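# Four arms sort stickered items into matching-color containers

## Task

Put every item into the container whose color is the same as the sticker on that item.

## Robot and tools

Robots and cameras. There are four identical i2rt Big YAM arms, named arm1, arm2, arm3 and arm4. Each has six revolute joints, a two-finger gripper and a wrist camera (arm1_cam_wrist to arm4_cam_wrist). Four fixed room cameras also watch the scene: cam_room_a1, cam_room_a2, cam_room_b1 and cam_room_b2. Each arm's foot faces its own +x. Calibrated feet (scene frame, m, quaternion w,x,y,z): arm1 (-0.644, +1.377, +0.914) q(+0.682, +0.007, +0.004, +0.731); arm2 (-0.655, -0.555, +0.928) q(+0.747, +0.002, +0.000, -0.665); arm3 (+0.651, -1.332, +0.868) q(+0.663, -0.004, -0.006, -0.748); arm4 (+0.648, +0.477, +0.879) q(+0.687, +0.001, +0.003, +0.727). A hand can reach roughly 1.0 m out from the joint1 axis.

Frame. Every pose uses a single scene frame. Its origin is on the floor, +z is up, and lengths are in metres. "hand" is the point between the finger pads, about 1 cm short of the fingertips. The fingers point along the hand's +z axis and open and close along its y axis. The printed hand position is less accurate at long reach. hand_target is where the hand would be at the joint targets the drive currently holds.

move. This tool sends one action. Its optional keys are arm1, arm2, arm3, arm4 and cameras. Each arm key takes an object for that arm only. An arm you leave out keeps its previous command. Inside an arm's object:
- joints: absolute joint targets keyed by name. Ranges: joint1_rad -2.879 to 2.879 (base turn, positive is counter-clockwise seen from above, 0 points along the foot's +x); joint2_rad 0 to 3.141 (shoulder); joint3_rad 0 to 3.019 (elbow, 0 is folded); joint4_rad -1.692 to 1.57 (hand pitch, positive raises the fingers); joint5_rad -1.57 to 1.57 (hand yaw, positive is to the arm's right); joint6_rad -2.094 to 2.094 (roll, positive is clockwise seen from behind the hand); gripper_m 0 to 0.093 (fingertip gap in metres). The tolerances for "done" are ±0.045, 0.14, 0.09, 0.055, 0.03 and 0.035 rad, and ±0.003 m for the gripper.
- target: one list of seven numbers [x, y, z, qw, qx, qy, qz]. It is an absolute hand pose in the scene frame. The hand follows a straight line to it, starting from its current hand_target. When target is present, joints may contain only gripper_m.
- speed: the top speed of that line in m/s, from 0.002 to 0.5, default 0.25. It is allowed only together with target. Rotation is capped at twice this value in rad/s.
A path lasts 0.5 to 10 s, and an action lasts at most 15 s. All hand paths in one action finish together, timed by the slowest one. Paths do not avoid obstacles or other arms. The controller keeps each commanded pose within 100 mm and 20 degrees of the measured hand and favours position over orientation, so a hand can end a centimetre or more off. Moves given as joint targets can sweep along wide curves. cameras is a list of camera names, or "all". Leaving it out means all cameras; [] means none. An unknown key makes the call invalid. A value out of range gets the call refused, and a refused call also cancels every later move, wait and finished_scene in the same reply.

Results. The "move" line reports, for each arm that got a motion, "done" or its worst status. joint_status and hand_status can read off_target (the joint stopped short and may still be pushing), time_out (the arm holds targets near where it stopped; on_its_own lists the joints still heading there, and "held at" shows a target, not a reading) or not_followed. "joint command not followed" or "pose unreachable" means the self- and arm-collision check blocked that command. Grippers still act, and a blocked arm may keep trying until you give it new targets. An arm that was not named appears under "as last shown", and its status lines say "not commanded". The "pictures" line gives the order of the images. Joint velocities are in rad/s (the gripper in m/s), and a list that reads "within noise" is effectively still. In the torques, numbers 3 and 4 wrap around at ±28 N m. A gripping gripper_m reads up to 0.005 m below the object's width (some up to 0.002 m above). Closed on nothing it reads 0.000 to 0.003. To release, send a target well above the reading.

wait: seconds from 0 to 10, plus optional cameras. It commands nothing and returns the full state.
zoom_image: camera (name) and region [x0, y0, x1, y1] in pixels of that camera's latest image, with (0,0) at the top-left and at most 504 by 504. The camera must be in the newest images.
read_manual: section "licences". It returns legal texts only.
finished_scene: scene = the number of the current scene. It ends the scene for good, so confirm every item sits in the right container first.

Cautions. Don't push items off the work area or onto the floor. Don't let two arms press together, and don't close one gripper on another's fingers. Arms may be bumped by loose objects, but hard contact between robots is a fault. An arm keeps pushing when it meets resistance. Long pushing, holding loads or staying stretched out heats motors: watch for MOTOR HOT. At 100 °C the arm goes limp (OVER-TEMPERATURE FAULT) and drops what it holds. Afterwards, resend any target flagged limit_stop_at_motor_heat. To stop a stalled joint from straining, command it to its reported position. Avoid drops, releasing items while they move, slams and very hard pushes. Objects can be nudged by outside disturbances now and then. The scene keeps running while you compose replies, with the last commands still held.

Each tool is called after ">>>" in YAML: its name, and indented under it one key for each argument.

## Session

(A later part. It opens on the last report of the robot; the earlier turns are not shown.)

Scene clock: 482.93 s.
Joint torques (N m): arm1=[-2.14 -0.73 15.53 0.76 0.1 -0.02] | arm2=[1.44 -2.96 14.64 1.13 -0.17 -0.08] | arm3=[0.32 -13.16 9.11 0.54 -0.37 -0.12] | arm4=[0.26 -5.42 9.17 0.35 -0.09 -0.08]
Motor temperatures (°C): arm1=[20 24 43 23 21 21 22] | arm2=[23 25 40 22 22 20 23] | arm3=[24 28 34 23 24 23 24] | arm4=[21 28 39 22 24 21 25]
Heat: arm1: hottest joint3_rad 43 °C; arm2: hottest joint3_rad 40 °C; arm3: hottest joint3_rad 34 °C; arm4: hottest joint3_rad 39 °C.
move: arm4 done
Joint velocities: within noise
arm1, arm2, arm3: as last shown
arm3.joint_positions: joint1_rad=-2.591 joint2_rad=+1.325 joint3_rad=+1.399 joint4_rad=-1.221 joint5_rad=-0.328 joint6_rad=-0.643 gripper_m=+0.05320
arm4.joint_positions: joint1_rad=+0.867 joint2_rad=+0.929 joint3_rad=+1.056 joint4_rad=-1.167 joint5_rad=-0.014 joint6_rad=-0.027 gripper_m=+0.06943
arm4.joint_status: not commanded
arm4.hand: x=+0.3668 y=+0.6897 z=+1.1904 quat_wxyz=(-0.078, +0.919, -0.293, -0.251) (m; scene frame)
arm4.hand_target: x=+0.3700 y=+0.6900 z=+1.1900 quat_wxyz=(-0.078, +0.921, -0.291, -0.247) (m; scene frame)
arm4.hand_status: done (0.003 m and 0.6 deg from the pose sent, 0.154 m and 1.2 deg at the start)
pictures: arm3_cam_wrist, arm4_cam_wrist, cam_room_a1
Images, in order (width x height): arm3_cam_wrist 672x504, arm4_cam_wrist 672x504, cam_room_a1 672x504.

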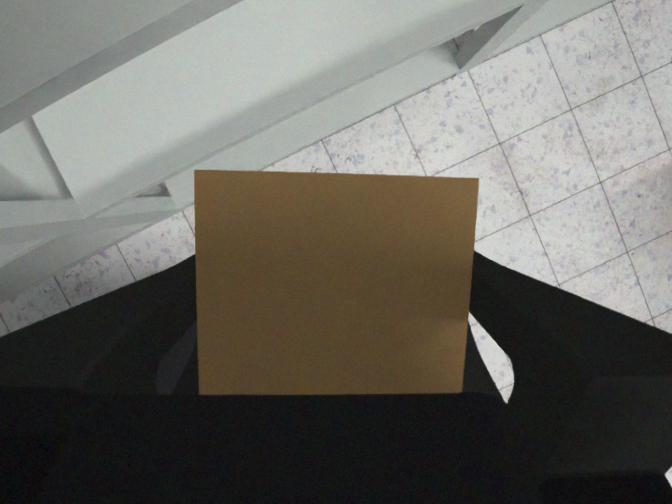

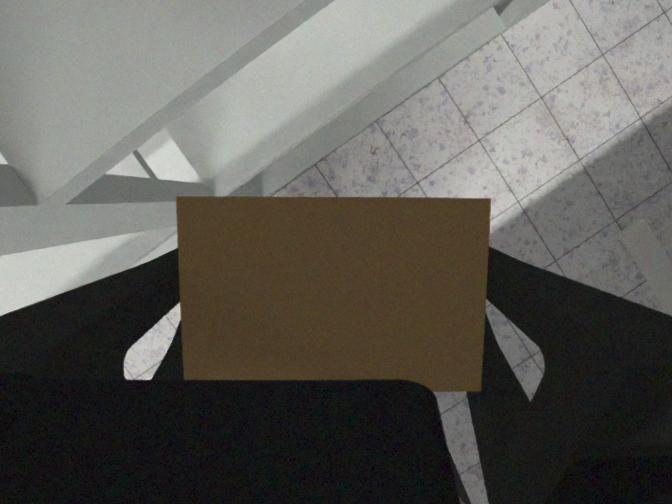

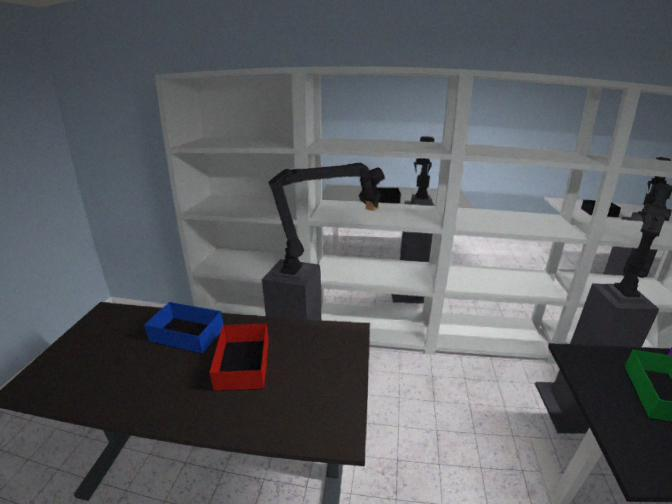

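>>> move:
  arm3: {"joints": {"joint1_rad": -2.5, "joint2_rad": 1.0, "joint3_rad": 1.2, "joint4_rad": -1.3, "joint5_rad": 0, "joint6_rad": 0}}
  arm4: {"joints": {"joint1_rad": 0.9, "joint2_rad": 0.9, "joint3_rad": 1.1, "joint4_rad": -1.25, "joint5_rad": 0, "joint6_rad": 0}}
  cameras: ["cam_room_a1", "cam_room_a2"]

Scene clock: 494.37 s.
Joint torques (N m): arm1=[-2.08 -0.26 15.28 0.76 0.11 -0.04] | arm2=[1.55 -3.08 14.64 1.13 -0.18 -0.07] | arm3=[1.49 -6.18 9.55 0.83 0.11 0.04] | arm4=[1.14 -5.95 12.15 0.43 0.19 0.14]
Motor temperatures (°C): arm1=[20 24 43 23 21 21 22] | arm2=[23 25 40 22 22 20 23] | arm3=[24 28 34 23 24 23 24] | arm4=[21 27 40 22 24 21 26]
Heat: arm1: hottest joint3_rad 43 °C; arm2: hottest joint3_rad 40 °C; arm3: hottest joint3_rad 34 °C; arm4: hottest joint3_rad 40 °C.
move: arm3 done; arm4 done
Joint velocities: within noise
arm1, arm2: as last shown
arm3.joint_positions: joint1_rad=-2.502 joint2_rad=+0.996 joint3_rad=+1.199 joint4_rad=-1.299 joint5_rad=-0.003 joint6_rad=-0.008 gripper_m=+0.05316
arm3.joint_status: all done
arm3.hand: x=+0.4722 y=-1.0146 z=+1.2066 quat_wxyz=(+0.112, -0.844, +0.485, +0.200) (m; scene frame)
arm3.hand_target: x=+0.4718 y=-1.0141 z=+1.2058 quat_wxyz=(+0.112, -0.842, +0.489, +0.198) (m; scene frame)
arm3.hand_status: not commanded
arm4.joint_positions: joint1_rad=+0.896 joint2_rad=+0.911 joint3_rad=+1.056 joint4_rad=-1.240 joint5_rad=-0.003 joint6_rad=-0.014 gripper_m=+0.06943
arm4.joint_status: all done
arm4.hand: x=+0.3771 y=+0.6720 z=+1.1877 quat_wxyz=(-0.069, +0.927, -0.290, -0.226) (m; scene frame)
arm4.hand_target: x=+0.3748 y=+0.6727 z=+1.2117 quat_wxyz=(-0.076, +0.921, -0.293, -0.247) (m; scene frame)
arm4.hand_status: not commanded
pictures: cam_room_a1, cam_room_a2
Images, in order (width x height): cam_room_a1 672x504, cam_room_a2 672x504.

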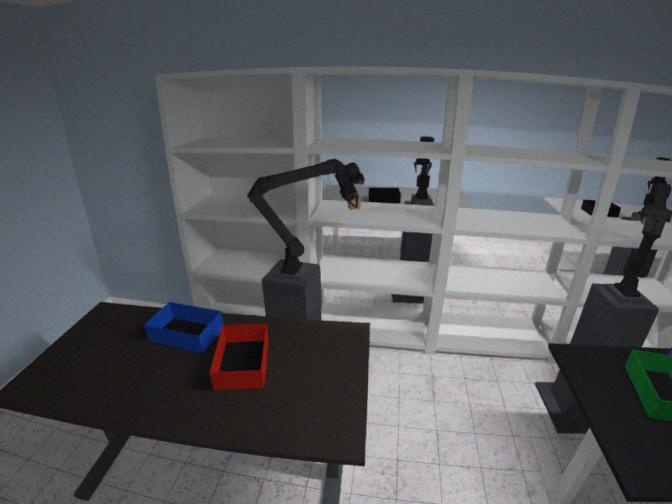

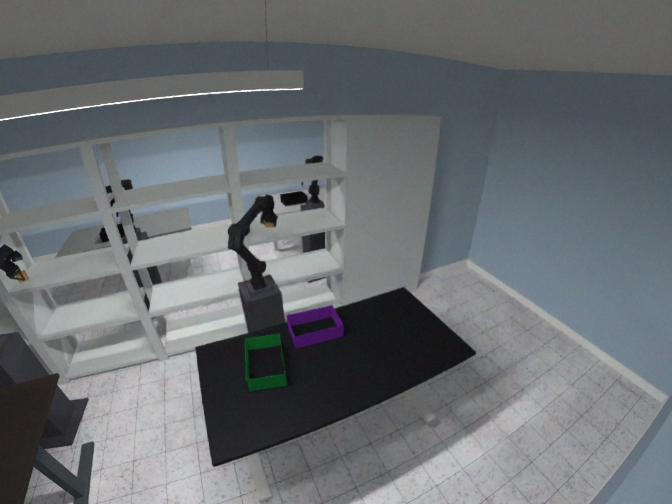

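>>> move:
  arm3: {"joints": {"joint1_rad": -1.6}}
  arm4: {"joints": {"joint1_rad": 0.0, "joint2_rad": 0.95, "joint3_rad": 1.2, "joint4_rad": -1.3}}
  cameras: ["arm3_cam_wrist"]

>>> move:
  arm3: {"joints": {"joint1_rad": -0.7}}
  arm4: {"joints": {"joint1_rad": -0.8}}
  cameras: []

>>> move:
  arm3: {"joints": {"joint1_rad": 0.2}}
  arm4: {"joints": {"joint1_rad": -1.5, "joint4_rad": -0.9}}
  cameras: ["arm4_cam_wrist"]

>>> move:
  arm3: {"joints": {"joint1_rad": 1.0}}
  cameras: []

>>> move:
  arm3: {"joints": {"joint1_rad": 1.6, "joint4_rad": -0.9}}
  cameras: ["arm3_cam_wrist", "arm4_cam_wrist", "cam_room_a1", "cam_room_a2"]

Scene clock: 504.37 s.
Joint torques (N m): arm1=[-2.78 -0.38 15.35 0.81 0.07 -0.04] | arm2=[1.44 -3.08 14.64 1.14 -0.19 -0.08] | arm3=[1.9 -5.95 9.58 0.88 0.05 0.02] | arm4=[0.44 -5.01 12.42 0.39 0.11 0.14]
Motor temperatures (°C): arm1=[20 24 43 23 21 21 22] | arm2=[23 25 40 22 22 20 23] | arm3=[24 27 33 23 24 23 24] | arm4=[21 26 42 22 24 21 26]
Heat: arm1: hottest joint3_rad 43 °C; arm2: hottest joint3_rad 40 °C; arm3: hottest joint3_rad 33 °C; arm4: hottest joint3_rad 42 °C.
move: arm3 done; arm4 done
Joint velocities: within noise
arm1, arm2: as last shown
arm3.joint_positions: joint1_rad=-1.607 joint2_rad=+0.996 joint3_rad=+1.199 joint4_rad=-1.299 joint5_rad=-0.001 joint6_rad=-0.006 gripper_m=+0.05323
arm3.joint_status: all done
arm3.hand: x=+0.2954 y=-1.2704 z=+1.2099 quat_wxyz=(+0.012, -0.969, +0.075, +0.234) (m; scene frame)
arm3.hand_target: x=+0.2944 y=-1.2728 z=+1.2091 quat_wxyz=(+0.011, -0.970, +0.074, +0.232) (m; scene frame)
arm3.hand_status: not commanded
arm4.joint_positions: joint1_rad=+0.001 joint2_rad=+0.944 joint3_rad=+1.154 joint4_rad=-1.288 joint5_rad=+0.000 joint6_rad=-0.012 gripper_m=+0.06943
arm4.joint_status: all done
arm4.hand: x=+0.6301 y=+0.8225 z=+1.2177 quat_wxyz=(-0.165, +0.709, -0.662, -0.176) (m; scene frame)
arm4.hand_target: x=+0.6303 y=+0.8272 z=+1.2373 quat_wxyz=(-0.174, +0.702, -0.664, -0.188) (m; scene frame)
arm4.hand_status: not commanded
pictures: arm3_cam_wrist
Images, in order (width x height): arm3_cam_wrist 672x504.

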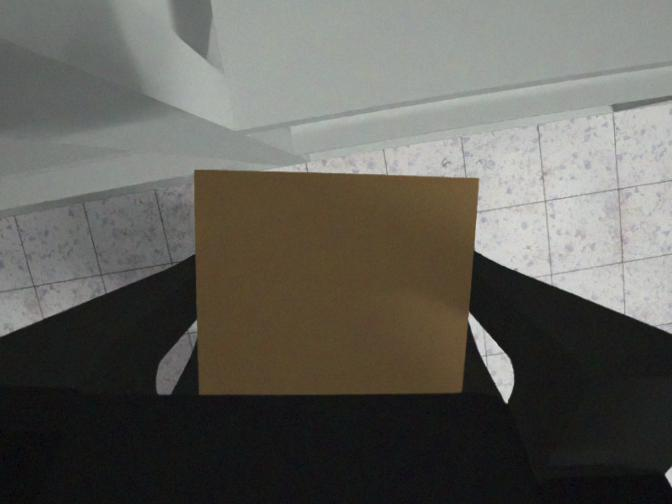

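Scene clock: 505.80 s.
Joint torques (N m): arm1=[-2.37 0.09 15.47 0.76 0.13 -0.02] | arm2=[1.38 -3.08 14.67 1.16 -0.18 -0.08] | arm3=[1.96 -5.71 9.59 0.92 0.06 0.01] | arm4=[0.73 -5.54 12.26 0.2 0.06 0.18]
Motor temperatures (°C): arm1=[20 24 43 23 21 21 22] | arm2=[23 25 40 22 22 20 23] | arm3=[24 27 33 23 24 23 24] | arm4=[21 26 42 22 24 21 26]
Heat: arm1: hottest joint3_rad 43 °C; arm2: hottest joint3_rad 40 °C; arm3: hottest joint3_rad 33 °C; arm4: hottest joint3_rad 42 °C.
move: arm3 done; arm4 done
Joint velocities: within noise
arm1, arm2: as last shown
arm3.joint_positions: joint1_rad=-0.708 joint2_rad=+0.996 joint3_rad=+1.199 joint4_rad=-1.299 joint5_rad=-0.001 joint6_rad=-0.006 gripper_m=+0.05330
arm3.joint_status: all done
arm3.hand: x=+0.3853 y=-1.5697 z=+1.2141 quat_wxyz=(-0.092, -0.904, -0.354, +0.221) (m; scene frame)
arm3.hand_target: x=+0.3866 y=-1.5721 z=+1.2133 quat_wxyz=(-0.092, -0.904, -0.354, +0.219) (m; scene frame)
arm3.hand_status: not commanded
arm4.joint_positions: joint1_rad=-0.800 joint2_rad=+0.944 joint3_rad=+1.154 joint4_rad=-1.288 joint5_rad=+0.000 joint6_rad=-0.012 gripper_m=+0.06944
arm4.joint_status: all done
arm4.hand: x=+0.8829 y=+0.7319 z=+1.2168 quat_wxyz=(-0.220, +0.395, -0.886, -0.096) (m; scene frame)
arm4.hand_target: x=+0.8862 y=+0.7352 z=+1.2364 quat_wxyz=(-0.233, +0.389, -0.886, -0.103) (m; scene frame)
arm4.hand_status: not commanded
pictures: none
No camera images: "cameras" was empty.

Scene clock: 507.23 s.
Joint torques (N m): arm1=[-1.9 0.67 15.47 0.9 0.08 -0.05] | arm2=[1.38 -3.02 14.67 1.11 -0.18 -0.08] | arm3=[1.79 -5.66 9.58 0.88 0.06 0.01] | arm4=[0.44 -5.48 12.66 1.96 0.08 0.18]
Motor temperatures (°C): arm1=[20 24 43 23 21 21 22] | arm2=[23 25 40 22 22 20 23] | arm3=[24 27 33 23 24 23 24] | arm4=[21 26 42 22 24 21 26]
Heat: arm1: hottest joint3_rad 43 °C; arm2: hottest joint3_rad 40 °C; arm3: hottest joint3_rad 33 °C; arm4: hottest joint3_rad 42 °C.
move: arm3 done; arm4 done
Joint velocities: within noise
arm1, arm2: as last shown
arm3.joint_positions: joint1_rad=+0.192 joint2_rad=+0.996 joint3_rad=+1.199 joint4_rad=-1.299 joint5_rad=-0.001 joint6_rad=-0.006 gripper_m=+0.05336
arm3.joint_status: all done
arm3.hand: x=+0.6759 y=-1.6856 z=+1.2161 quat_wxyz=(-0.177, -0.659, -0.712, +0.165) (m; scene frame)
arm3.hand_target: x=+0.6786 y=-1.6861 z=+1.2152 quat_wxyz=(-0.176, -0.659, -0.713, +0.163) (m; scene frame)
arm3.hand_status: not commanded
arm4.joint_positions: joint1_rad=-1.500 joint2_rad=+0.944 joint3_rad=+1.154 joint4_rad=-0.921 joint5_rad=+0.000 joint6_rad=-0.012 gripper_m=+0.06944
arm4.joint_status: all done
arm4.hand: x=+1.0612 y=+0.5308 z=+1.2727 quat_wxyz=(-0.413, +0.064, -0.908, -0.023) (m; scene frame)
arm4.hand_target: x=+1.0691 y=+0.5320 z=+1.3007 quat_wxyz=(-0.441, +0.058, -0.895, -0.027) (m; scene frame)
arm4.hand_status: not commanded
pictures: arm4_cam_wrist
Images, in order (width x height): arm4_cam_wrist 672x504.

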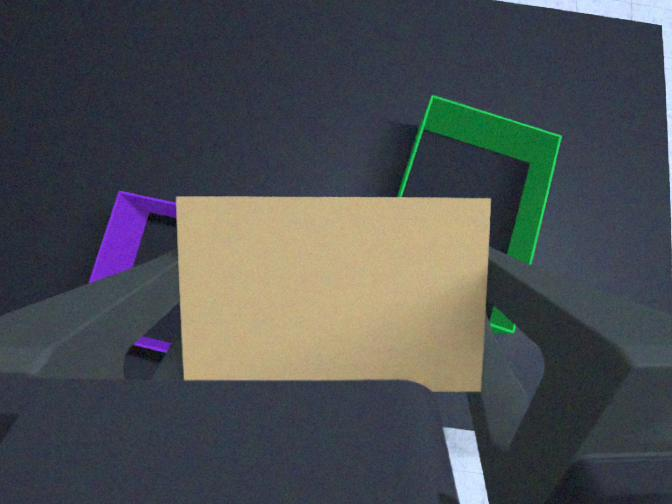

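Scene clock: 508.60 s.
Joint torques (N m): arm1=[-2.55 0.67 15.28 0.7 0.08 -0.04] | arm2=[1.44 -3.08 14.64 1.16 -0.17 -0.07] | arm3=[1.79 -5.71 9.61 0.88 0.07 0] | arm4=[0.32 -5.95 12.85 1.99 0.07 0.14]
Motor temperatures (°C): arm1=[20 24 43 23 21 21 22] | arm2=[23 25 40 22 22 20 23] | arm3=[24 27 33 23 24 23 24] | arm4=[21 26 42 22 24 21 26]
Heat: arm1: hottest joint3_rad 43 °C; arm2: hottest joint3_rad 40 °C; arm3: hottest joint3_rad 33 °C; arm4: hottest joint3_rad 42 °C.
move: arm3 done
Joint velocities: within noise
arm1.joint_positions: joint1_rad=-2.247 joint2_rad=+0.793 joint3_rad=+0.906 joint4_rad=-1.190 joint5_rad=-0.002 joint6_rad=+0.006 gripper_m=+0.09294
arm1.joint_status: not commanded
arm1.hand: x=-0.3928 y=+1.2051 z=+1.1840 quat_wxyz=(-0.226, -0.292, -0.927, +0.072) (m; scene frame)
arm1.hand_target: x=-0.3887 y=+1.1995 z=+1.2030 quat_wxyz=(-0.238, -0.292, -0.923, +0.079) (m; scene frame)
arm1.hand_status: not commanded
arm2.joint_positions: joint1_rad=+1.328 joint2_rad=+0.790 joint3_rad=+0.912 joint4_rad=-1.185 joint5_rad=+0.004 joint6_rad=+0.014 gripper_m=+0.08491
arm2.joint_status: not commanded
arm2.hand: x=-0.3560 y=-0.5951 z=+1.2078 quat_wxyz=(-0.252, -0.069, -0.965, +0.014) (m; scene frame)
arm2.hand_target: x=-0.3511 y=-0.5925 z=+1.2219 quat_wxyz=(-0.258, -0.057, -0.964, +0.014) (m; scene frame)
arm2.hand_status: not commanded
arm3.joint_positions: joint1_rad=+0.992 joint2_rad=+0.996 joint3_rad=+1.199 joint4_rad=-1.299 joint5_rad=-0.001 joint6_rad=-0.006 gripper_m=+0.05342
arm3.joint_status: all done
arm3.hand: x=+0.9255 y=-1.5586 z=+1.2146 quat_wxyz=(-0.224, -0.329, -0.913, +0.087) (m; scene frame)
arm3.hand_target: x=+0.9277 y=-1.5571 z=+1.2138 quat_wxyz=(-0.222, -0.328, -0.914, +0.085) (m; scene frame)
arm3.hand_status: not commanded
arm4: as last shown
pictures: none
No camera images: "cameras" was empty.

Scene clock: 509.83 s.
Joint torques (N m): arm1=[-1.9 0.32 15.45 0.95 0.06 -0.04] | arm2=[1.44 -3.08 14.65 1.11 -0.18 -0.08] | arm3=[1.73 -6.48 10.04 2.39 0.08 0.01] | arm4=[0.5 -5.48 12.7 2.02 0.09 0.19]
Motor temperatures (°C): arm1=[20 24 43 23 21 21 22] | arm2=[23 25 40 22 22 20 23] | arm3=[24 27 33 23 24 23 24] | arm4=[21 26 42 22 24 21 26]
Heat: arm1: hottest joint3_rad 43 °C; arm2: hottest joint3_rad 40 °C; arm3: hottest joint3_rad 33 °C; arm4: hottest joint3_rad 42 °C.
move: arm3 done
Joint velocities: within noise
arm1, arm2, arm4: as last shown
arm3.joint_positions: joint1_rad=+1.593 joint2_rad=+0.996 joint3_rad=+1.199 joint4_rad=-0.920 joint5_rad=-0.001 joint6_rad=-0.006 gripper_m=+0.05345
arm3.joint_status: all done
arm3.hand: x=+1.0808 y=-1.3688 z=+1.2691 quat_wxyz=(-0.414, -0.039, -0.909, +0.027) (m; scene frame)
arm3.hand_target: x=+1.0854 y=-1.3665 z=+1.2719 quat_wxyz=(-0.422, -0.039, -0.905, +0.025) (m; scene frame)
arm3.hand_status: not commanded
pictures: arm3_cam_wrist, arm4_cam_wrist, cam_room_a1, cam_room_a2
Images, in order (width x height): arm3_cam_wrist 672x504, arm4_cam_wrist 672x504, cam_room_a1 672x504, cam_room_a2 672x504.

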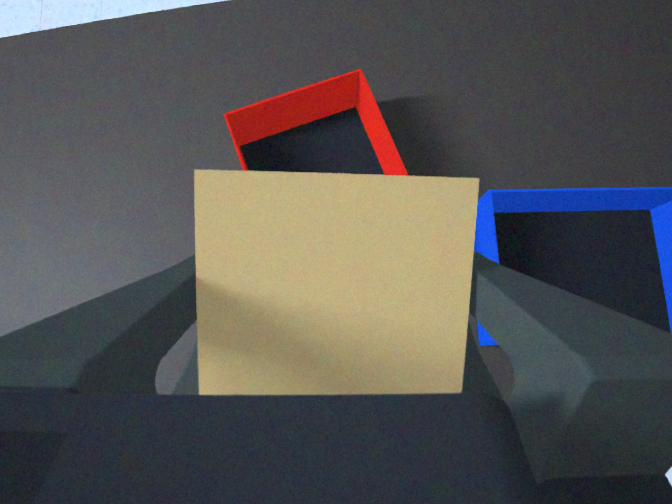

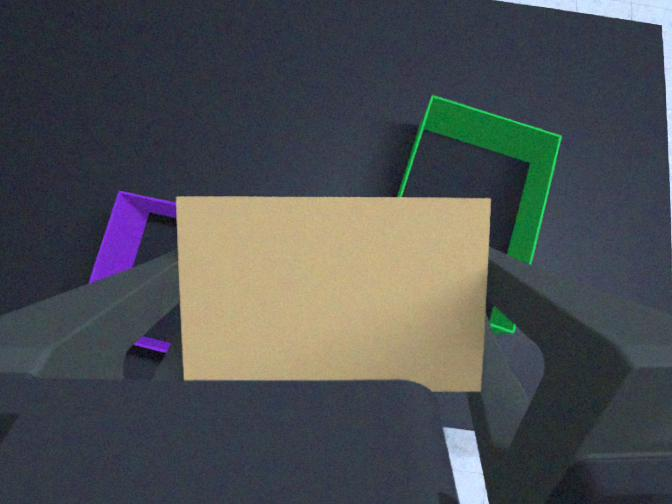

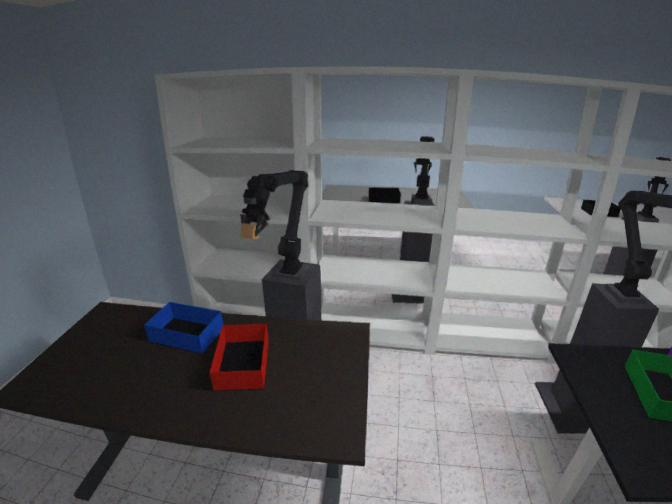

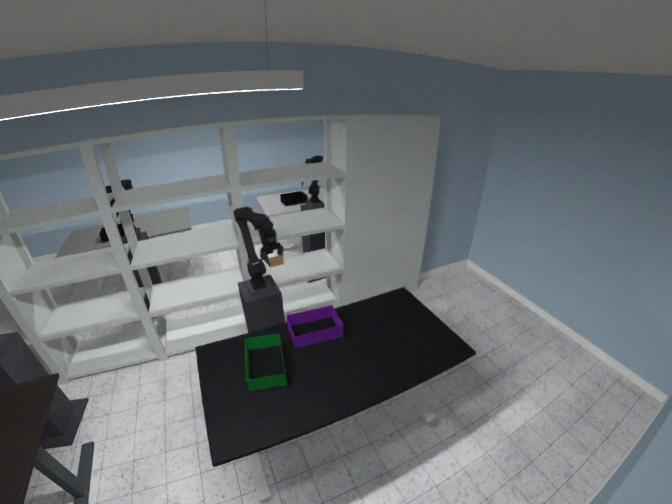

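>>> move:
  arm3: {"joints": {"joint1_rad": 1.1}}
  arm4: {"joints": {"joint1_rad": -1.1}}
  cameras: ["arm3_cam_wrist", "arm4_cam_wrist"]

Scene clock: 515.03 s.
Joint torques (N m): arm1=[-2.02 0.5 15.28 0.83 0.1 0] | arm2=[1.38 -3.02 14.64 1.13 -0.18 -0.07] | arm3=[0.79 -6.24 10.07 2.36 0 0.01] | arm4=[0.79 -5.6 12.66 2.03 0.1 0.15]
Motor temperatures (°C): arm1=[20 24 43 23 21 21 22] | arm2=[23 25 40 22 22 20 23] | arm3=[24 27 32 23 24 23 24] | arm4=[21 26 41 22 24 21 26]
Heat: arm1: hottest joint3_rad 43 °C; arm2: hottest joint3_rad 40 °C; arm3: hottest joint3_rad 32 °C; arm4: hottest joint3_rad 41 °C.
move: arm3 done; arm4 done
Joint velocities: within noise
arm1, arm2: as last shown
arm3.joint_positions: joint1_rad=+1.107 joint2_rad=+0.996 joint3_rad=+1.199 joint4_rad=-0.919 joint5_rad=+0.001 joint6_rad=-0.006 gripper_m=+0.05341
arm3.joint_status: all done
arm3.hand: x=+1.0108 y=-1.5655 z=+1.2719 quat_wxyz=(-0.399, -0.257, -0.871, +0.127) (m; scene frame)
arm3.hand_target: x=+1.0128 y=-1.5700 z=+1.2747 quat_wxyz=(-0.406, -0.262, -0.866, +0.129) (m; scene frame)
arm3.hand_status: not commanded
arm4.joint_positions: joint1_rad=-1.098 joint2_rad=+0.944 joint3_rad=+1.154 joint4_rad=-0.921 joint5_rad=+0.000 joint6_rad=-0.012 gripper_m=+0.06944
arm4.joint_status: all done
arm4.hand: x=+1.0080 y=+0.6876 z=+1.2724 quat_wxyz=(-0.400, +0.243, -0.877, -0.106) (m; scene frame)
arm4.hand_target: x=+1.0153 y=+0.6911 z=+1.3004 quat_wxyz=(-0.427, +0.234, -0.866, -0.115) (m; scene frame)
arm4.hand_status: not commanded
pictures: arm3_cam_wrist, arm4_cam_wrist
Images, in order (width x height): arm3_cam_wrist 672x504, arm4_cam_wrist 672x504.

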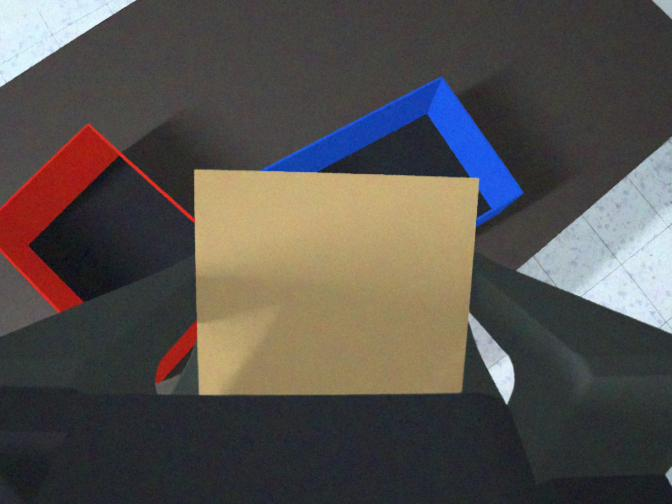

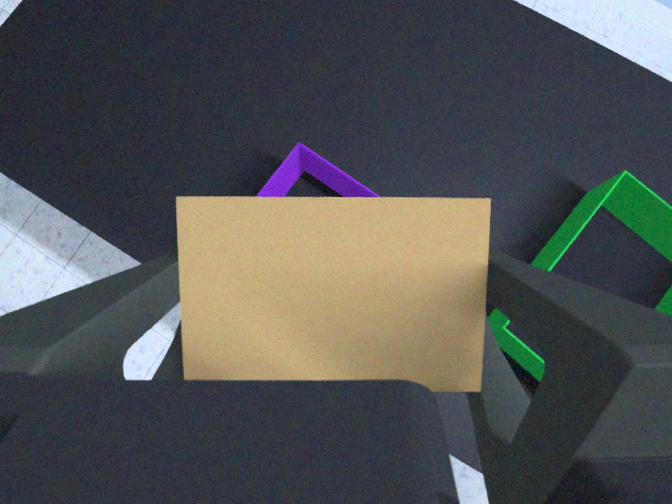

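>>> move:
  arm3: {"target": [1.137, -1.718, 1.07, 0.2443, 0.3185, 0.9119, -0.0853], "speed": 0.15}
  arm4: {"target": [1.112, 0.725, 1.03, 0.2511, -0.2337, 0.9372, 0.0626], "speed": 0.15}
  cameras: ["arm3_cam_wrist", "arm4_cam_wrist"]

Scene clock: 546.87 s.
Joint torques (N m): arm1=[-2.2 -0.21 15.42 0.61 0.09 -0.02] | arm2=[1.38 -3.08 14.65 1.16 -0.18 -0.08] | arm3=[0.09 -17.9 14.19 0.83 0.1 0] | arm4=[0.26 -13.22 9.63 1.42 0.07 0.15]
Motor temperatures (°C): arm1=[20 24 44 23 21 21 22] | arm2=[23 25 40 22 22 20 23] | arm3=[24 26 32 23 24 23 25] | arm4=[21 24 41 22 24 21 26]
Heat: arm1: hottest joint3_rad 44 °C; arm2: hottest joint3_rad 40 °C; arm3: hottest joint3_rad 32 °C; arm4: hottest joint3_rad 41 °C.
move: arm3 off_target; arm4 off_target
Joint velocities: within noise
arm1, arm2: as last shown
arm3.joint_positions: joint1_rad=+1.028 joint2_rad=+1.675 joint3_rad=+1.379 joint4_rad=-0.819 joint5_rad=-0.013 joint6_rad=-0.006 gripper_m=+0.05341
arm3.joint_status: not commanded
arm3.hand: x=+1.1266 y=-1.6988 z=+1.0411 quat_wxyz=(-0.218, -0.312, -0.922, +0.074) (m; scene frame)
arm3.hand_target: x=+1.1354 y=-1.7168 z=+1.0703 quat_wxyz=(-0.245, -0.318, -0.912, +0.085) (m; scene frame)
arm3.hand_status: off_target (0.036 m and 3.5 deg from the pose sent, 0.283 m and 20.2 deg at the start)
arm4.joint_positions: joint1_rad=-1.128 joint2_rad=+1.459 joint3_rad=+1.047 joint4_rad=-0.662 joint5_rad=+0.000 joint6_rad=-0.011 gripper_m=+0.06944
arm4.joint_status: not commanded
arm4.hand: x=+1.1006 y=+0.7236 z=+1.0218 quat_wxyz=(-0.236, +0.245, -0.938, -0.059) (m; scene frame)
arm4.hand_target: x=+1.1117 y=+0.7249 z=+1.0303 quat_wxyz=(-0.251, +0.234, -0.937, -0.063) (m; scene frame)
arm4.hand_status: off_target (0.014 m and 2.2 deg from the pose sent, 0.266 m and 19.1 deg at the start)
pictures: arm3_cam_wrist, arm4_cam_wrist
Images, in order (width x height): arm3_cam_wrist 672x504, arm4_cam_wrist 672x504.

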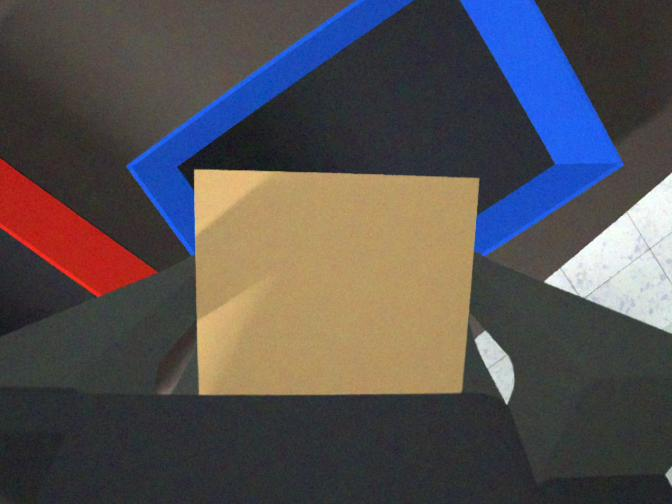

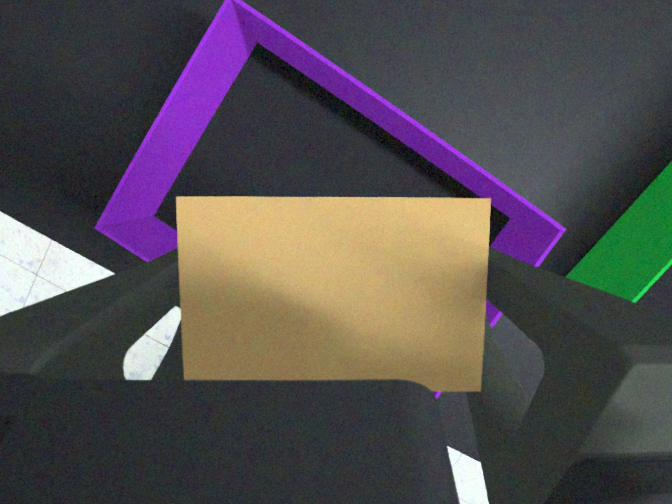

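>>> move:
  arm3: {"target": [1.147, -1.751, 0.98, 0.2443, 0.3185, 0.9119, -0.0853], "speed": 0.1}
  arm4: {"target": [1.104, 0.724, 0.93, 0.2511, -0.2337, 0.9372, 0.0626], "speed": 0.1}
  cameras: ["arm3_cam_wrist", "arm4_cam_wrist"]

Scene clock: 571.03 s.
Joint torques (N m): arm1=[-1.61 -0.26 15.54 0.81 0.06 0.01] | arm2=[1.55 -3.14 14.64 1.13 -0.18 -0.07] | arm3=[0.15 -19.14 9.91 1.73 -0.09 -0.13] | arm4=[0.73 -13.16 7.57 1.39 0.21 0.18]
Motor temperatures (°C): arm1=[20 24 44 23 21 21 22] | arm2=[23 25 41 22 22 20 23] | arm3=[24 26 36 23 24 23 25] | arm4=[21 24 40 22 24 21 27]
Heat: arm1: hottest joint3_rad 44 °C; arm2: hottest joint3_rad 41 °C; arm3: hottest joint3_rad 36 °C; arm4: hottest joint3_rad 40 °C.
move: arm3 off_target; arm4 done
Joint velocities: within noise
arm1, arm2: as last shown
arm3.joint_positions: joint1_rad=+0.995 joint2_rad=+1.818 joint3_rad=+1.379 joint4_rad=-0.643 joint5_rad=-0.025 joint6_rad=-0.021 gripper_m=+0.05341
arm3.joint_status: not commanded
arm3.hand: x=+1.1456 y=-1.7390 z=+0.9759 quat_wxyz=(-0.234, -0.317, -0.916, +0.080) (m; scene frame)
arm3.hand_target: x=+1.1466 y=-1.7509 z=+0.9799 quat_wxyz=(-0.244, -0.319, -0.912, +0.085) (m; scene frame)
arm3.hand_status: off_target (0.013 m and 1.4 deg from the pose sent, 0.083 m and 3.5 deg at the start)
arm4.joint_positions: joint1_rad=-1.128 joint2_rad=+1.579 joint3_rad=+0.905 joint4_rad=-0.376 joint5_rad=+0.000 joint6_rad=-0.005 gripper_m=+0.06944
arm4.joint_status: not commanded
arm4.hand: x=+1.0994 y=+0.7228 z=+0.9332 quat_wxyz=(-0.247, +0.241, -0.936, -0.062) (m; scene frame)
arm4.hand_target: x=+1.1039 y=+0.7241 z=+0.9301 quat_wxyz=(-0.251, +0.234, -0.937, -0.063) (m; scene frame)
arm4.hand_status: done (0.006 m and 1.0 deg from the pose sent, 0.092 m and 2.2 deg at the start)
pictures: arm3_cam_wrist, arm4_cam_wrist
Images, in order (width x height): arm3_cam_wrist 672x504, arm4_cam_wrist 672x504.

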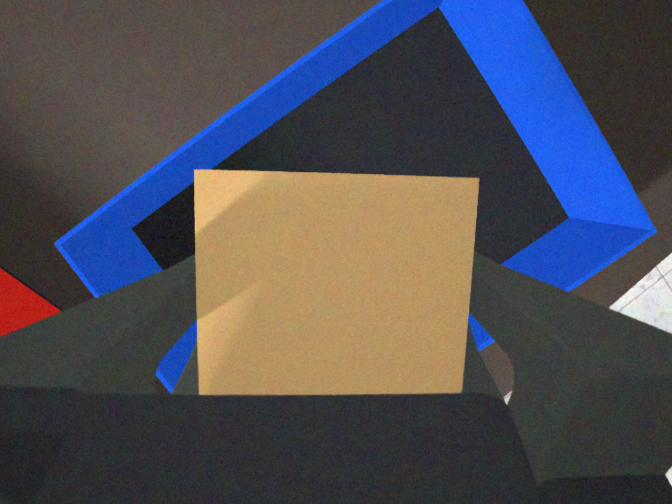

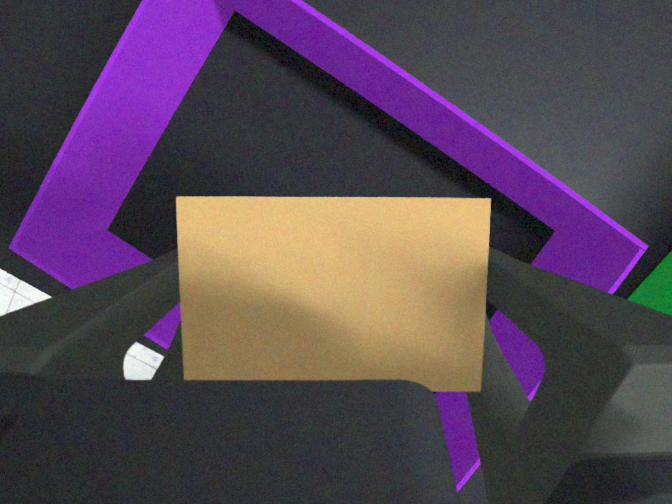

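>>> move:
  arm3: {"target": [1.139, -1.748, 0.88, 0.2443, 0.3185, 0.9119, -0.0853], "speed": 0.1}
  arm4: {"target": [1.098, 0.724, 0.83, 0.2511, -0.2337, 0.9372, 0.0626], "speed": 0.1}
  cameras: ["arm3_cam_wrist", "arm4_cam_wrist"]

Scene clock: 579.27 s.
Joint torques (N m): arm1=[-2.26 -0.26 15.45 1.02 0.07 -0.02] | arm2=[1.49 -3.14 14.67 1.13 -0.17 -0.08] | arm3=[-0.03 -19.37 7.69 1.72 -0.08 -0.12] | arm4=[1.61 -14.45 5.55 1.54 0.2 0.18]
Motor temperatures (°C): arm1=[20 24 44 23 21 21 22] | arm2=[23 25 41 22 22 20 23] | arm3=[24 26 35 23 24 23 25] | arm4=[21 24 40 22 24 21 27]
Heat: arm1: hottest joint3_rad 44 °C; arm2: hottest joint3_rad 41 °C; arm3: hottest joint3_rad 35 °C; arm4: hottest joint3_rad 40 °C.
move: arm3 done; arm4 done
Joint velocities: within noise
arm1, arm2: as last shown
arm3.joint_positions: joint1_rad=+0.994 joint2_rad=+1.933 joint3_rad=+1.269 joint4_rad=-0.400 joint5_rad=-0.027 joint6_rad=-0.024 gripper_m=+0.05341
arm3.joint_status: not commanded
arm3.hand: x=+1.1435 y=-1.7393 z=+0.8835 quat_wxyz=(-0.241, -0.315, -0.914, +0.082) (m; scene frame)
arm3.hand_target: x=+1.1389 y=-1.7479 z=+0.8800 quat_wxyz=(-0.244, -0.319, -0.912, +0.085) (m; scene frame)
arm3.hand_status: done (0.010 m and 0.6 deg from the pose sent, 0.097 m and 1.4 deg at the start)
arm4.joint_positions: joint1_rad=-1.128 joint2_rad=+1.792 joint3_rad=+0.825 joint4_rad=-0.082 joint5_rad=+0.004 joint6_rad=+0.000 gripper_m=+0.06944
arm4.joint_status: not commanded
arm4.hand: x=+1.0966 y=+0.7205 z=+0.8337 quat_wxyz=(-0.248, +0.238, -0.937, -0.061) (m; scene frame)
arm4.hand_target: x=+1.0978 y=+0.7240 z=+0.8300 quat_wxyz=(-0.251, +0.234, -0.937, -0.063) (m; scene frame)
arm4.hand_status: done (0.005 m and 0.6 deg from the pose sent, 0.103 m and 1.0 deg at the start)
pictures: arm3_cam_wrist, arm4_cam_wrist
Images, in order (width x height): arm3_cam_wrist 672x504, arm4_cam_wrist 672x504.

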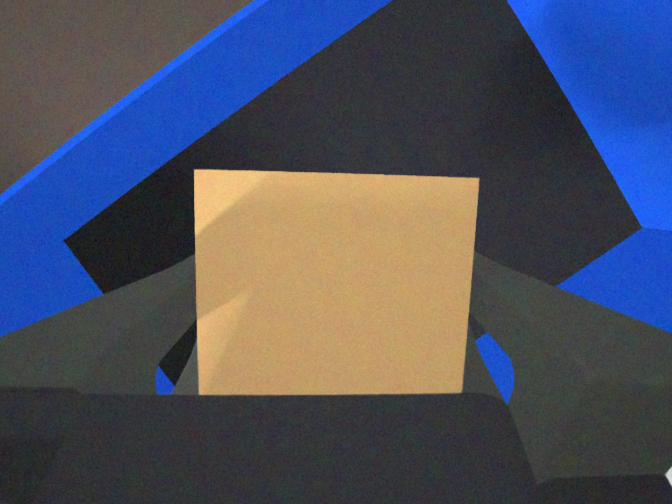

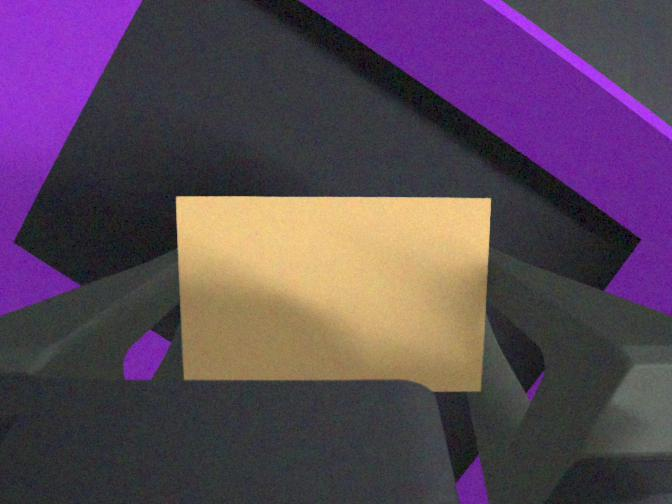

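>>> move:
  arm3: {"target": [1.133, -1.745, 0.825, 0.2443, 0.3185, 0.9119, -0.0853], "speed": 0.08}
  arm4: {"target": [1.094, 0.727, 0.77, 0.2511, -0.2337, 0.9372, 0.0626], "speed": 0.08}
  cameras: ["arm3_cam_wrist", "arm4_cam_wrist", "cam_room_a1", "cam_room_a2"]

Scene clock: 586.50 s.
Joint torques (N m): arm1=[-2.73 -0.32 15.25 0.79 0.08 -0.07] | arm2=[1.55 -3.08 14.65 1.2 -0.18 -0.08] | arm3=[0.03 -19.14 6.84 1.74 -0.09 -0.12] | arm4=[1.38 -15.21 4.31 1.46 0.19 0.17]
Motor temperatures (°C): arm1=[20 24 44 23 21 21 22] | arm2=[23 25 41 22 22 20 23] | arm3=[24 26 34 23 24 23 25] | arm4=[21 24 39 22 24 21 27]
Heat: arm1: hottest joint3_rad 44 °C; arm2: hottest joint3_rad 41 °C; arm3: hottest joint3_rad 34 °C; arm4: hottest joint3_rad 39 °C.
move: arm3 off_target; arm4 done
Joint velocities: within noise
arm1, arm2: as last shown
arm3.joint_positions: joint1_rad=+0.992 joint2_rad=+2.015 joint3_rad=+1.222 joint4_rad=-0.269 joint5_rad=-0.027 joint6_rad=-0.025 gripper_m=+0.05341
arm3.joint_status: not commanded
arm3.hand: x=+1.1385 y=-1.7372 z=+0.8300 quat_wxyz=(-0.243, -0.315, -0.914, +0.083) (m; scene frame)
arm3.hand_target: x=+1.1329 y=-1.7448 z=+0.8252 quat_wxyz=(-0.244, -0.319, -0.912, +0.085) (m; scene frame)
arm3.hand_status: off_target (0.011 m and 0.5 deg from the pose sent, 0.060 m and 0.6 deg at the start)
arm4.joint_positions: joint1_rad=-1.119 joint2_rad=+1.949 joint3_rad=+0.818 joint4_rad=+0.085 joint5_rad=+0.009 joint6_rad=+0.010 gripper_m=+0.06944
arm4.joint_status: not commanded
arm4.hand: x=+1.0946 y=+0.7236 z=+0.7753 quat_wxyz=(-0.249, +0.237, -0.937, -0.061) (m; scene frame)
arm4.hand_target: x=+1.0940 y=+0.7269 z=+0.7701 quat_wxyz=(-0.251, +0.234, -0.937, -0.063) (m; scene frame)
arm4.hand_status: done (0.006 m and 0.5 deg from the pose sent, 0.064 m and 0.6 deg at the start)
pictures: arm3_cam_wrist, arm4_cam_wrist, cam_room_a1, cam_room_a2
Images, in order (width x height): arm3_cam_wrist 672x504, arm4_cam_wrist 672x504, cam_room_a1 672x504, cam_room_a2 672x504.

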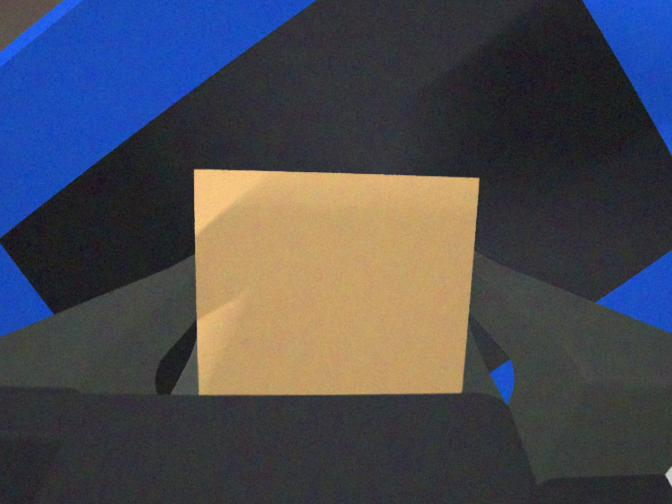

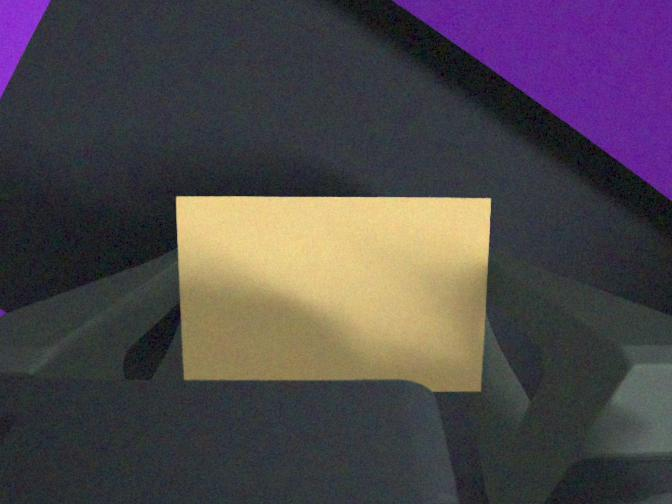

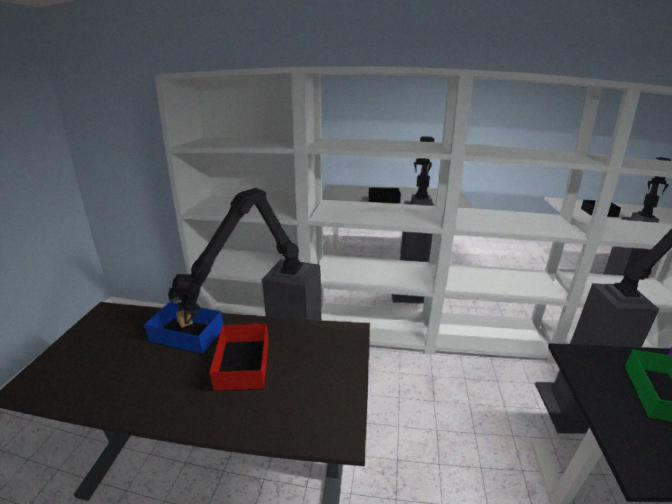

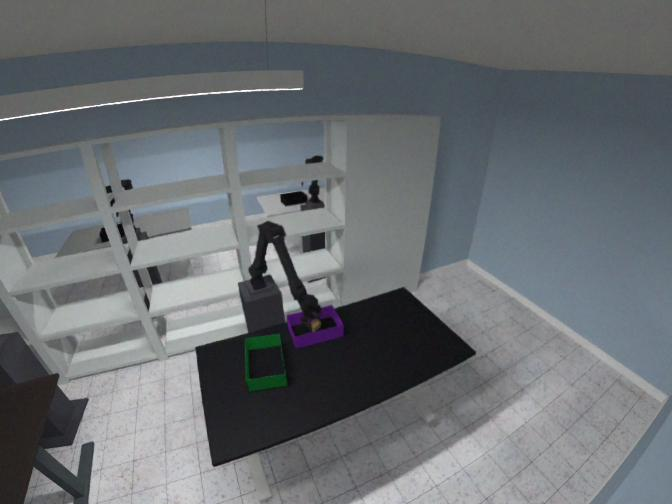

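Now 1 cm steps.

>>> move:
  arm3: {"target": [1.132, -1.744, 0.803, 0.2443, 0.3185, 0.9119, -0.0853], "speed": 0.06}
  arm4: {"target": [1.092, 0.726, 0.752, 0.2511, -0.2337, 0.9372, 0.0626], "speed": 0.06}
  cameras: []

>>> move:
  arm3: {"target": [1.132, -1.744, 0.789, 0.2443, 0.3185, 0.9119, -0.0853], "speed": 0.05}
  arm4: {"target": [1.092, 0.726, 0.74, 0.2511, -0.2337, 0.9372, 0.0626], "speed": 0.05}
  cameras: ["arm3_cam_wrist", "arm4_cam_wrist"]

Scene clock: 591.63 s.
Joint torques (N m): arm1=[-1.79 -0.21 15.5 0.73 0.1 0] | arm2=[1.49 -3.14 14.65 1.14 -0.19 -0.08] | arm3=[0.03 -19.72 6.49 1.69 -0.07 -0.11] | arm4=[1.55 -14.97 4 1.44 0.21 0.16]
Motor temperatures (°C): arm1=[20 24 44 23 21 21 22] | arm2=[23 25 41 22 22 20 23] | arm3=[24 27 34 23 24 23 25] | arm4=[21 25 39 22 24 21 27]
Heat: arm1: hottest joint3_rad 44 °C; arm2: hottest joint3_rad 41 °C; arm3: hottest joint3_rad 34 °C; arm4: hottest joint3_rad 39 °C.
move: arm3 done; arm4 done
Joint velocities: within noise
arm1, arm2: as last shown
arm3.joint_positions: joint1_rad=+0.992 joint2_rad=+2.056 joint3_rad=+1.213 joint4_rad=-0.220 joint5_rad=-0.028 joint6_rad=-0.026 gripper_m=+0.05341
arm3.joint_status: not commanded
arm3.hand: x=+1.1373 y=-1.7364 z=+0.8076 quat_wxyz=(-0.242, -0.315, -0.914, +0.083) (m; scene frame)
arm3.hand_target: x=+1.1319 y=-1.7438 z=+0.8031 quat_wxyz=(-0.244, -0.318, -0.912, +0.085) (m; scene frame)
arm3.hand_status: done (0.010 m and 0.6 deg from the pose sent, 0.029 m and 0.5 deg at the start)
arm4.joint_positions: joint1_rad=-1.119 joint2_rad=+1.994 joint3_rad=+0.818 joint4_rad=+0.135 joint5_rad=+0.009 joint6_rad=+0.010 gripper_m=+0.06944
arm4.joint_status: not commanded
arm4.hand: x=+1.0943 y=+0.7234 z=+0.7591 quat_wxyz=(-0.252, +0.237, -0.936, -0.062) (m; scene frame)
arm4.hand_target: x=+1.0920 y=+0.7259 z=+0.7522 quat_wxyz=(-0.251, +0.234, -0.937, -0.063) (m; scene frame)
arm4.hand_status: done (0.008 m and 0.4 deg from the pose sent, 0.024 m and 0.5 deg at the start)
pictures: none
No camera images: "cameras" was empty.

Scene clock: 592.60 s.
Joint torques (N m): arm1=[-2.02 0.09 15.32 0.68 0.12 -0.05] | arm2=[1.44 -3.02 14.67 1.14 -0.18 -0.08] | arm3=[0.09 -19.37 6.28 1.77 -0.07 -0.12] | arm4=[1.44 -15.09 3.97 1.47 0.24 0.17]
Motor temperatures (°C): arm1=[20 24 44 23 21 21 22] | arm2=[23 25 41 22 22 20 23] | arm3=[24 27 34 23 24 23 25] | arm4=[21 25 38 22 24 21 27]
Heat: arm1: hottest joint3_rad 44 °C; arm2: hottest joint3_rad 41 °C; arm3: hottest joint3_rad 34 °C; arm4: hottest joint3_rad 38 °C.
move: arm3 off_target; arm4 done
Joint velocities: within noise
arm1.joint_positions: joint1_rad=-2.247 joint2_rad=+0.793 joint3_rad=+0.906 joint4_rad=-1.190 joint5_rad=-0.002 joint6_rad=+0.006 gripper_m=+0.09294
arm1.joint_status: not commanded
arm1.hand: x=-0.3928 y=+1.2051 z=+1.1840 quat_wxyz=(-0.226, -0.292, -0.927, +0.072) (m; scene frame)
arm1.hand_target: x=-0.3887 y=+1.1995 z=+1.2030 quat_wxyz=(-0.238, -0.292, -0.923, +0.079) (m; scene frame)
arm1.hand_status: not commanded
arm2.joint_positions: joint1_rad=+1.328 joint2_rad=+0.790 joint3_rad=+0.912 joint4_rad=-1.185 joint5_rad=+0.004 joint6_rad=+0.014 gripper_m=+0.08491
arm2.joint_status: not commanded
arm2.hand: x=-0.3560 y=-0.5951 z=+1.2078 quat_wxyz=(-0.252, -0.069, -0.965, +0.014) (m; scene frame)
arm2.hand_target: x=-0.3511 y=-0.5925 z=+1.2219 quat_wxyz=(-0.258, -0.057, -0.964, +0.014) (m; scene frame)
arm2.hand_status: not commanded
arm3.joint_positions: joint1_rad=+0.992 joint2_rad=+2.081 joint3_rad=+1.213 joint4_rad=-0.191 joint5_rad=-0.028 joint6_rad=-0.026 gripper_m=+0.05341
arm3.joint_status: not commanded
arm3.hand: x=+1.1381 y=-1.7372 z=+0.7954 quat_wxyz=(-0.244, -0.315, -0.913, +0.083) (m; scene frame)
arm3.hand_target: x=+1.1319 y=-1.7437 z=+0.7891 quat_wxyz=(-0.244, -0.318, -0.912, +0.085) (m; scene frame)
arm3.hand_status: off_target (0.011 m and 0.5 deg from the pose sent, 0.021 m and 0.6 deg at the start)
arm4.joint_positions: joint1_rad=-1.119 joint2_rad=+2.028 joint3_rad=+0.818 joint4_rad=+0.165 joint5_rad=+0.009 joint6_rad=+0.010 gripper_m=+0.06944
arm4.joint_status: not commanded
arm4.hand: x=+1.0923 y=+0.7223 z=+0.7464 quat_wxyz=(-0.250, +0.237, -0.937, -0.061) (m; scene frame)
arm4.hand_target: x=+1.0919 y=+0.7258 z=+0.7401 quat_wxyz=(-0.251, +0.234, -0.937, -0.063) (m; scene frame)
arm4.hand_status: done (0.007 m and 0.4 deg from the pose sent, 0.019 m and 0.4 deg at the start)
pictures: arm3_cam_wrist, arm4_cam_wrist
Images, in order (width x height): arm3_cam_wrist 672x504, arm4_cam_wrist 672x504.

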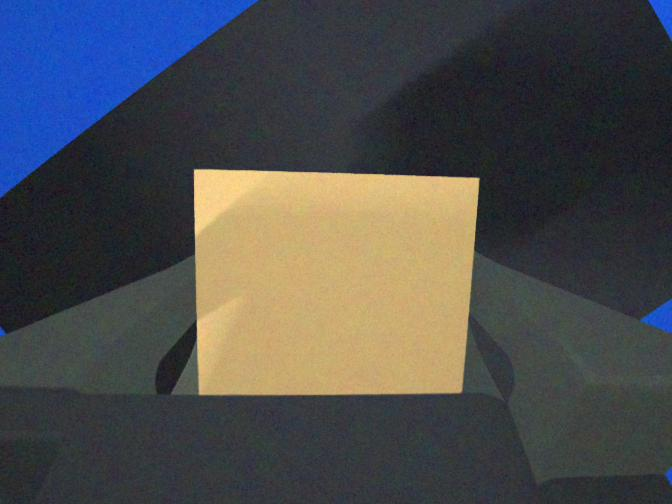

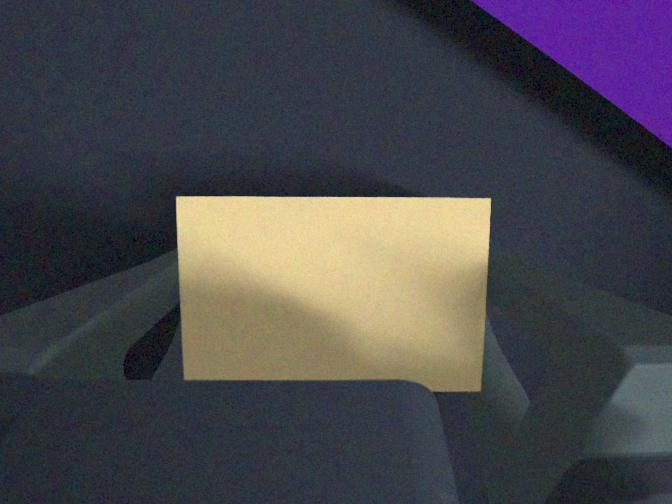

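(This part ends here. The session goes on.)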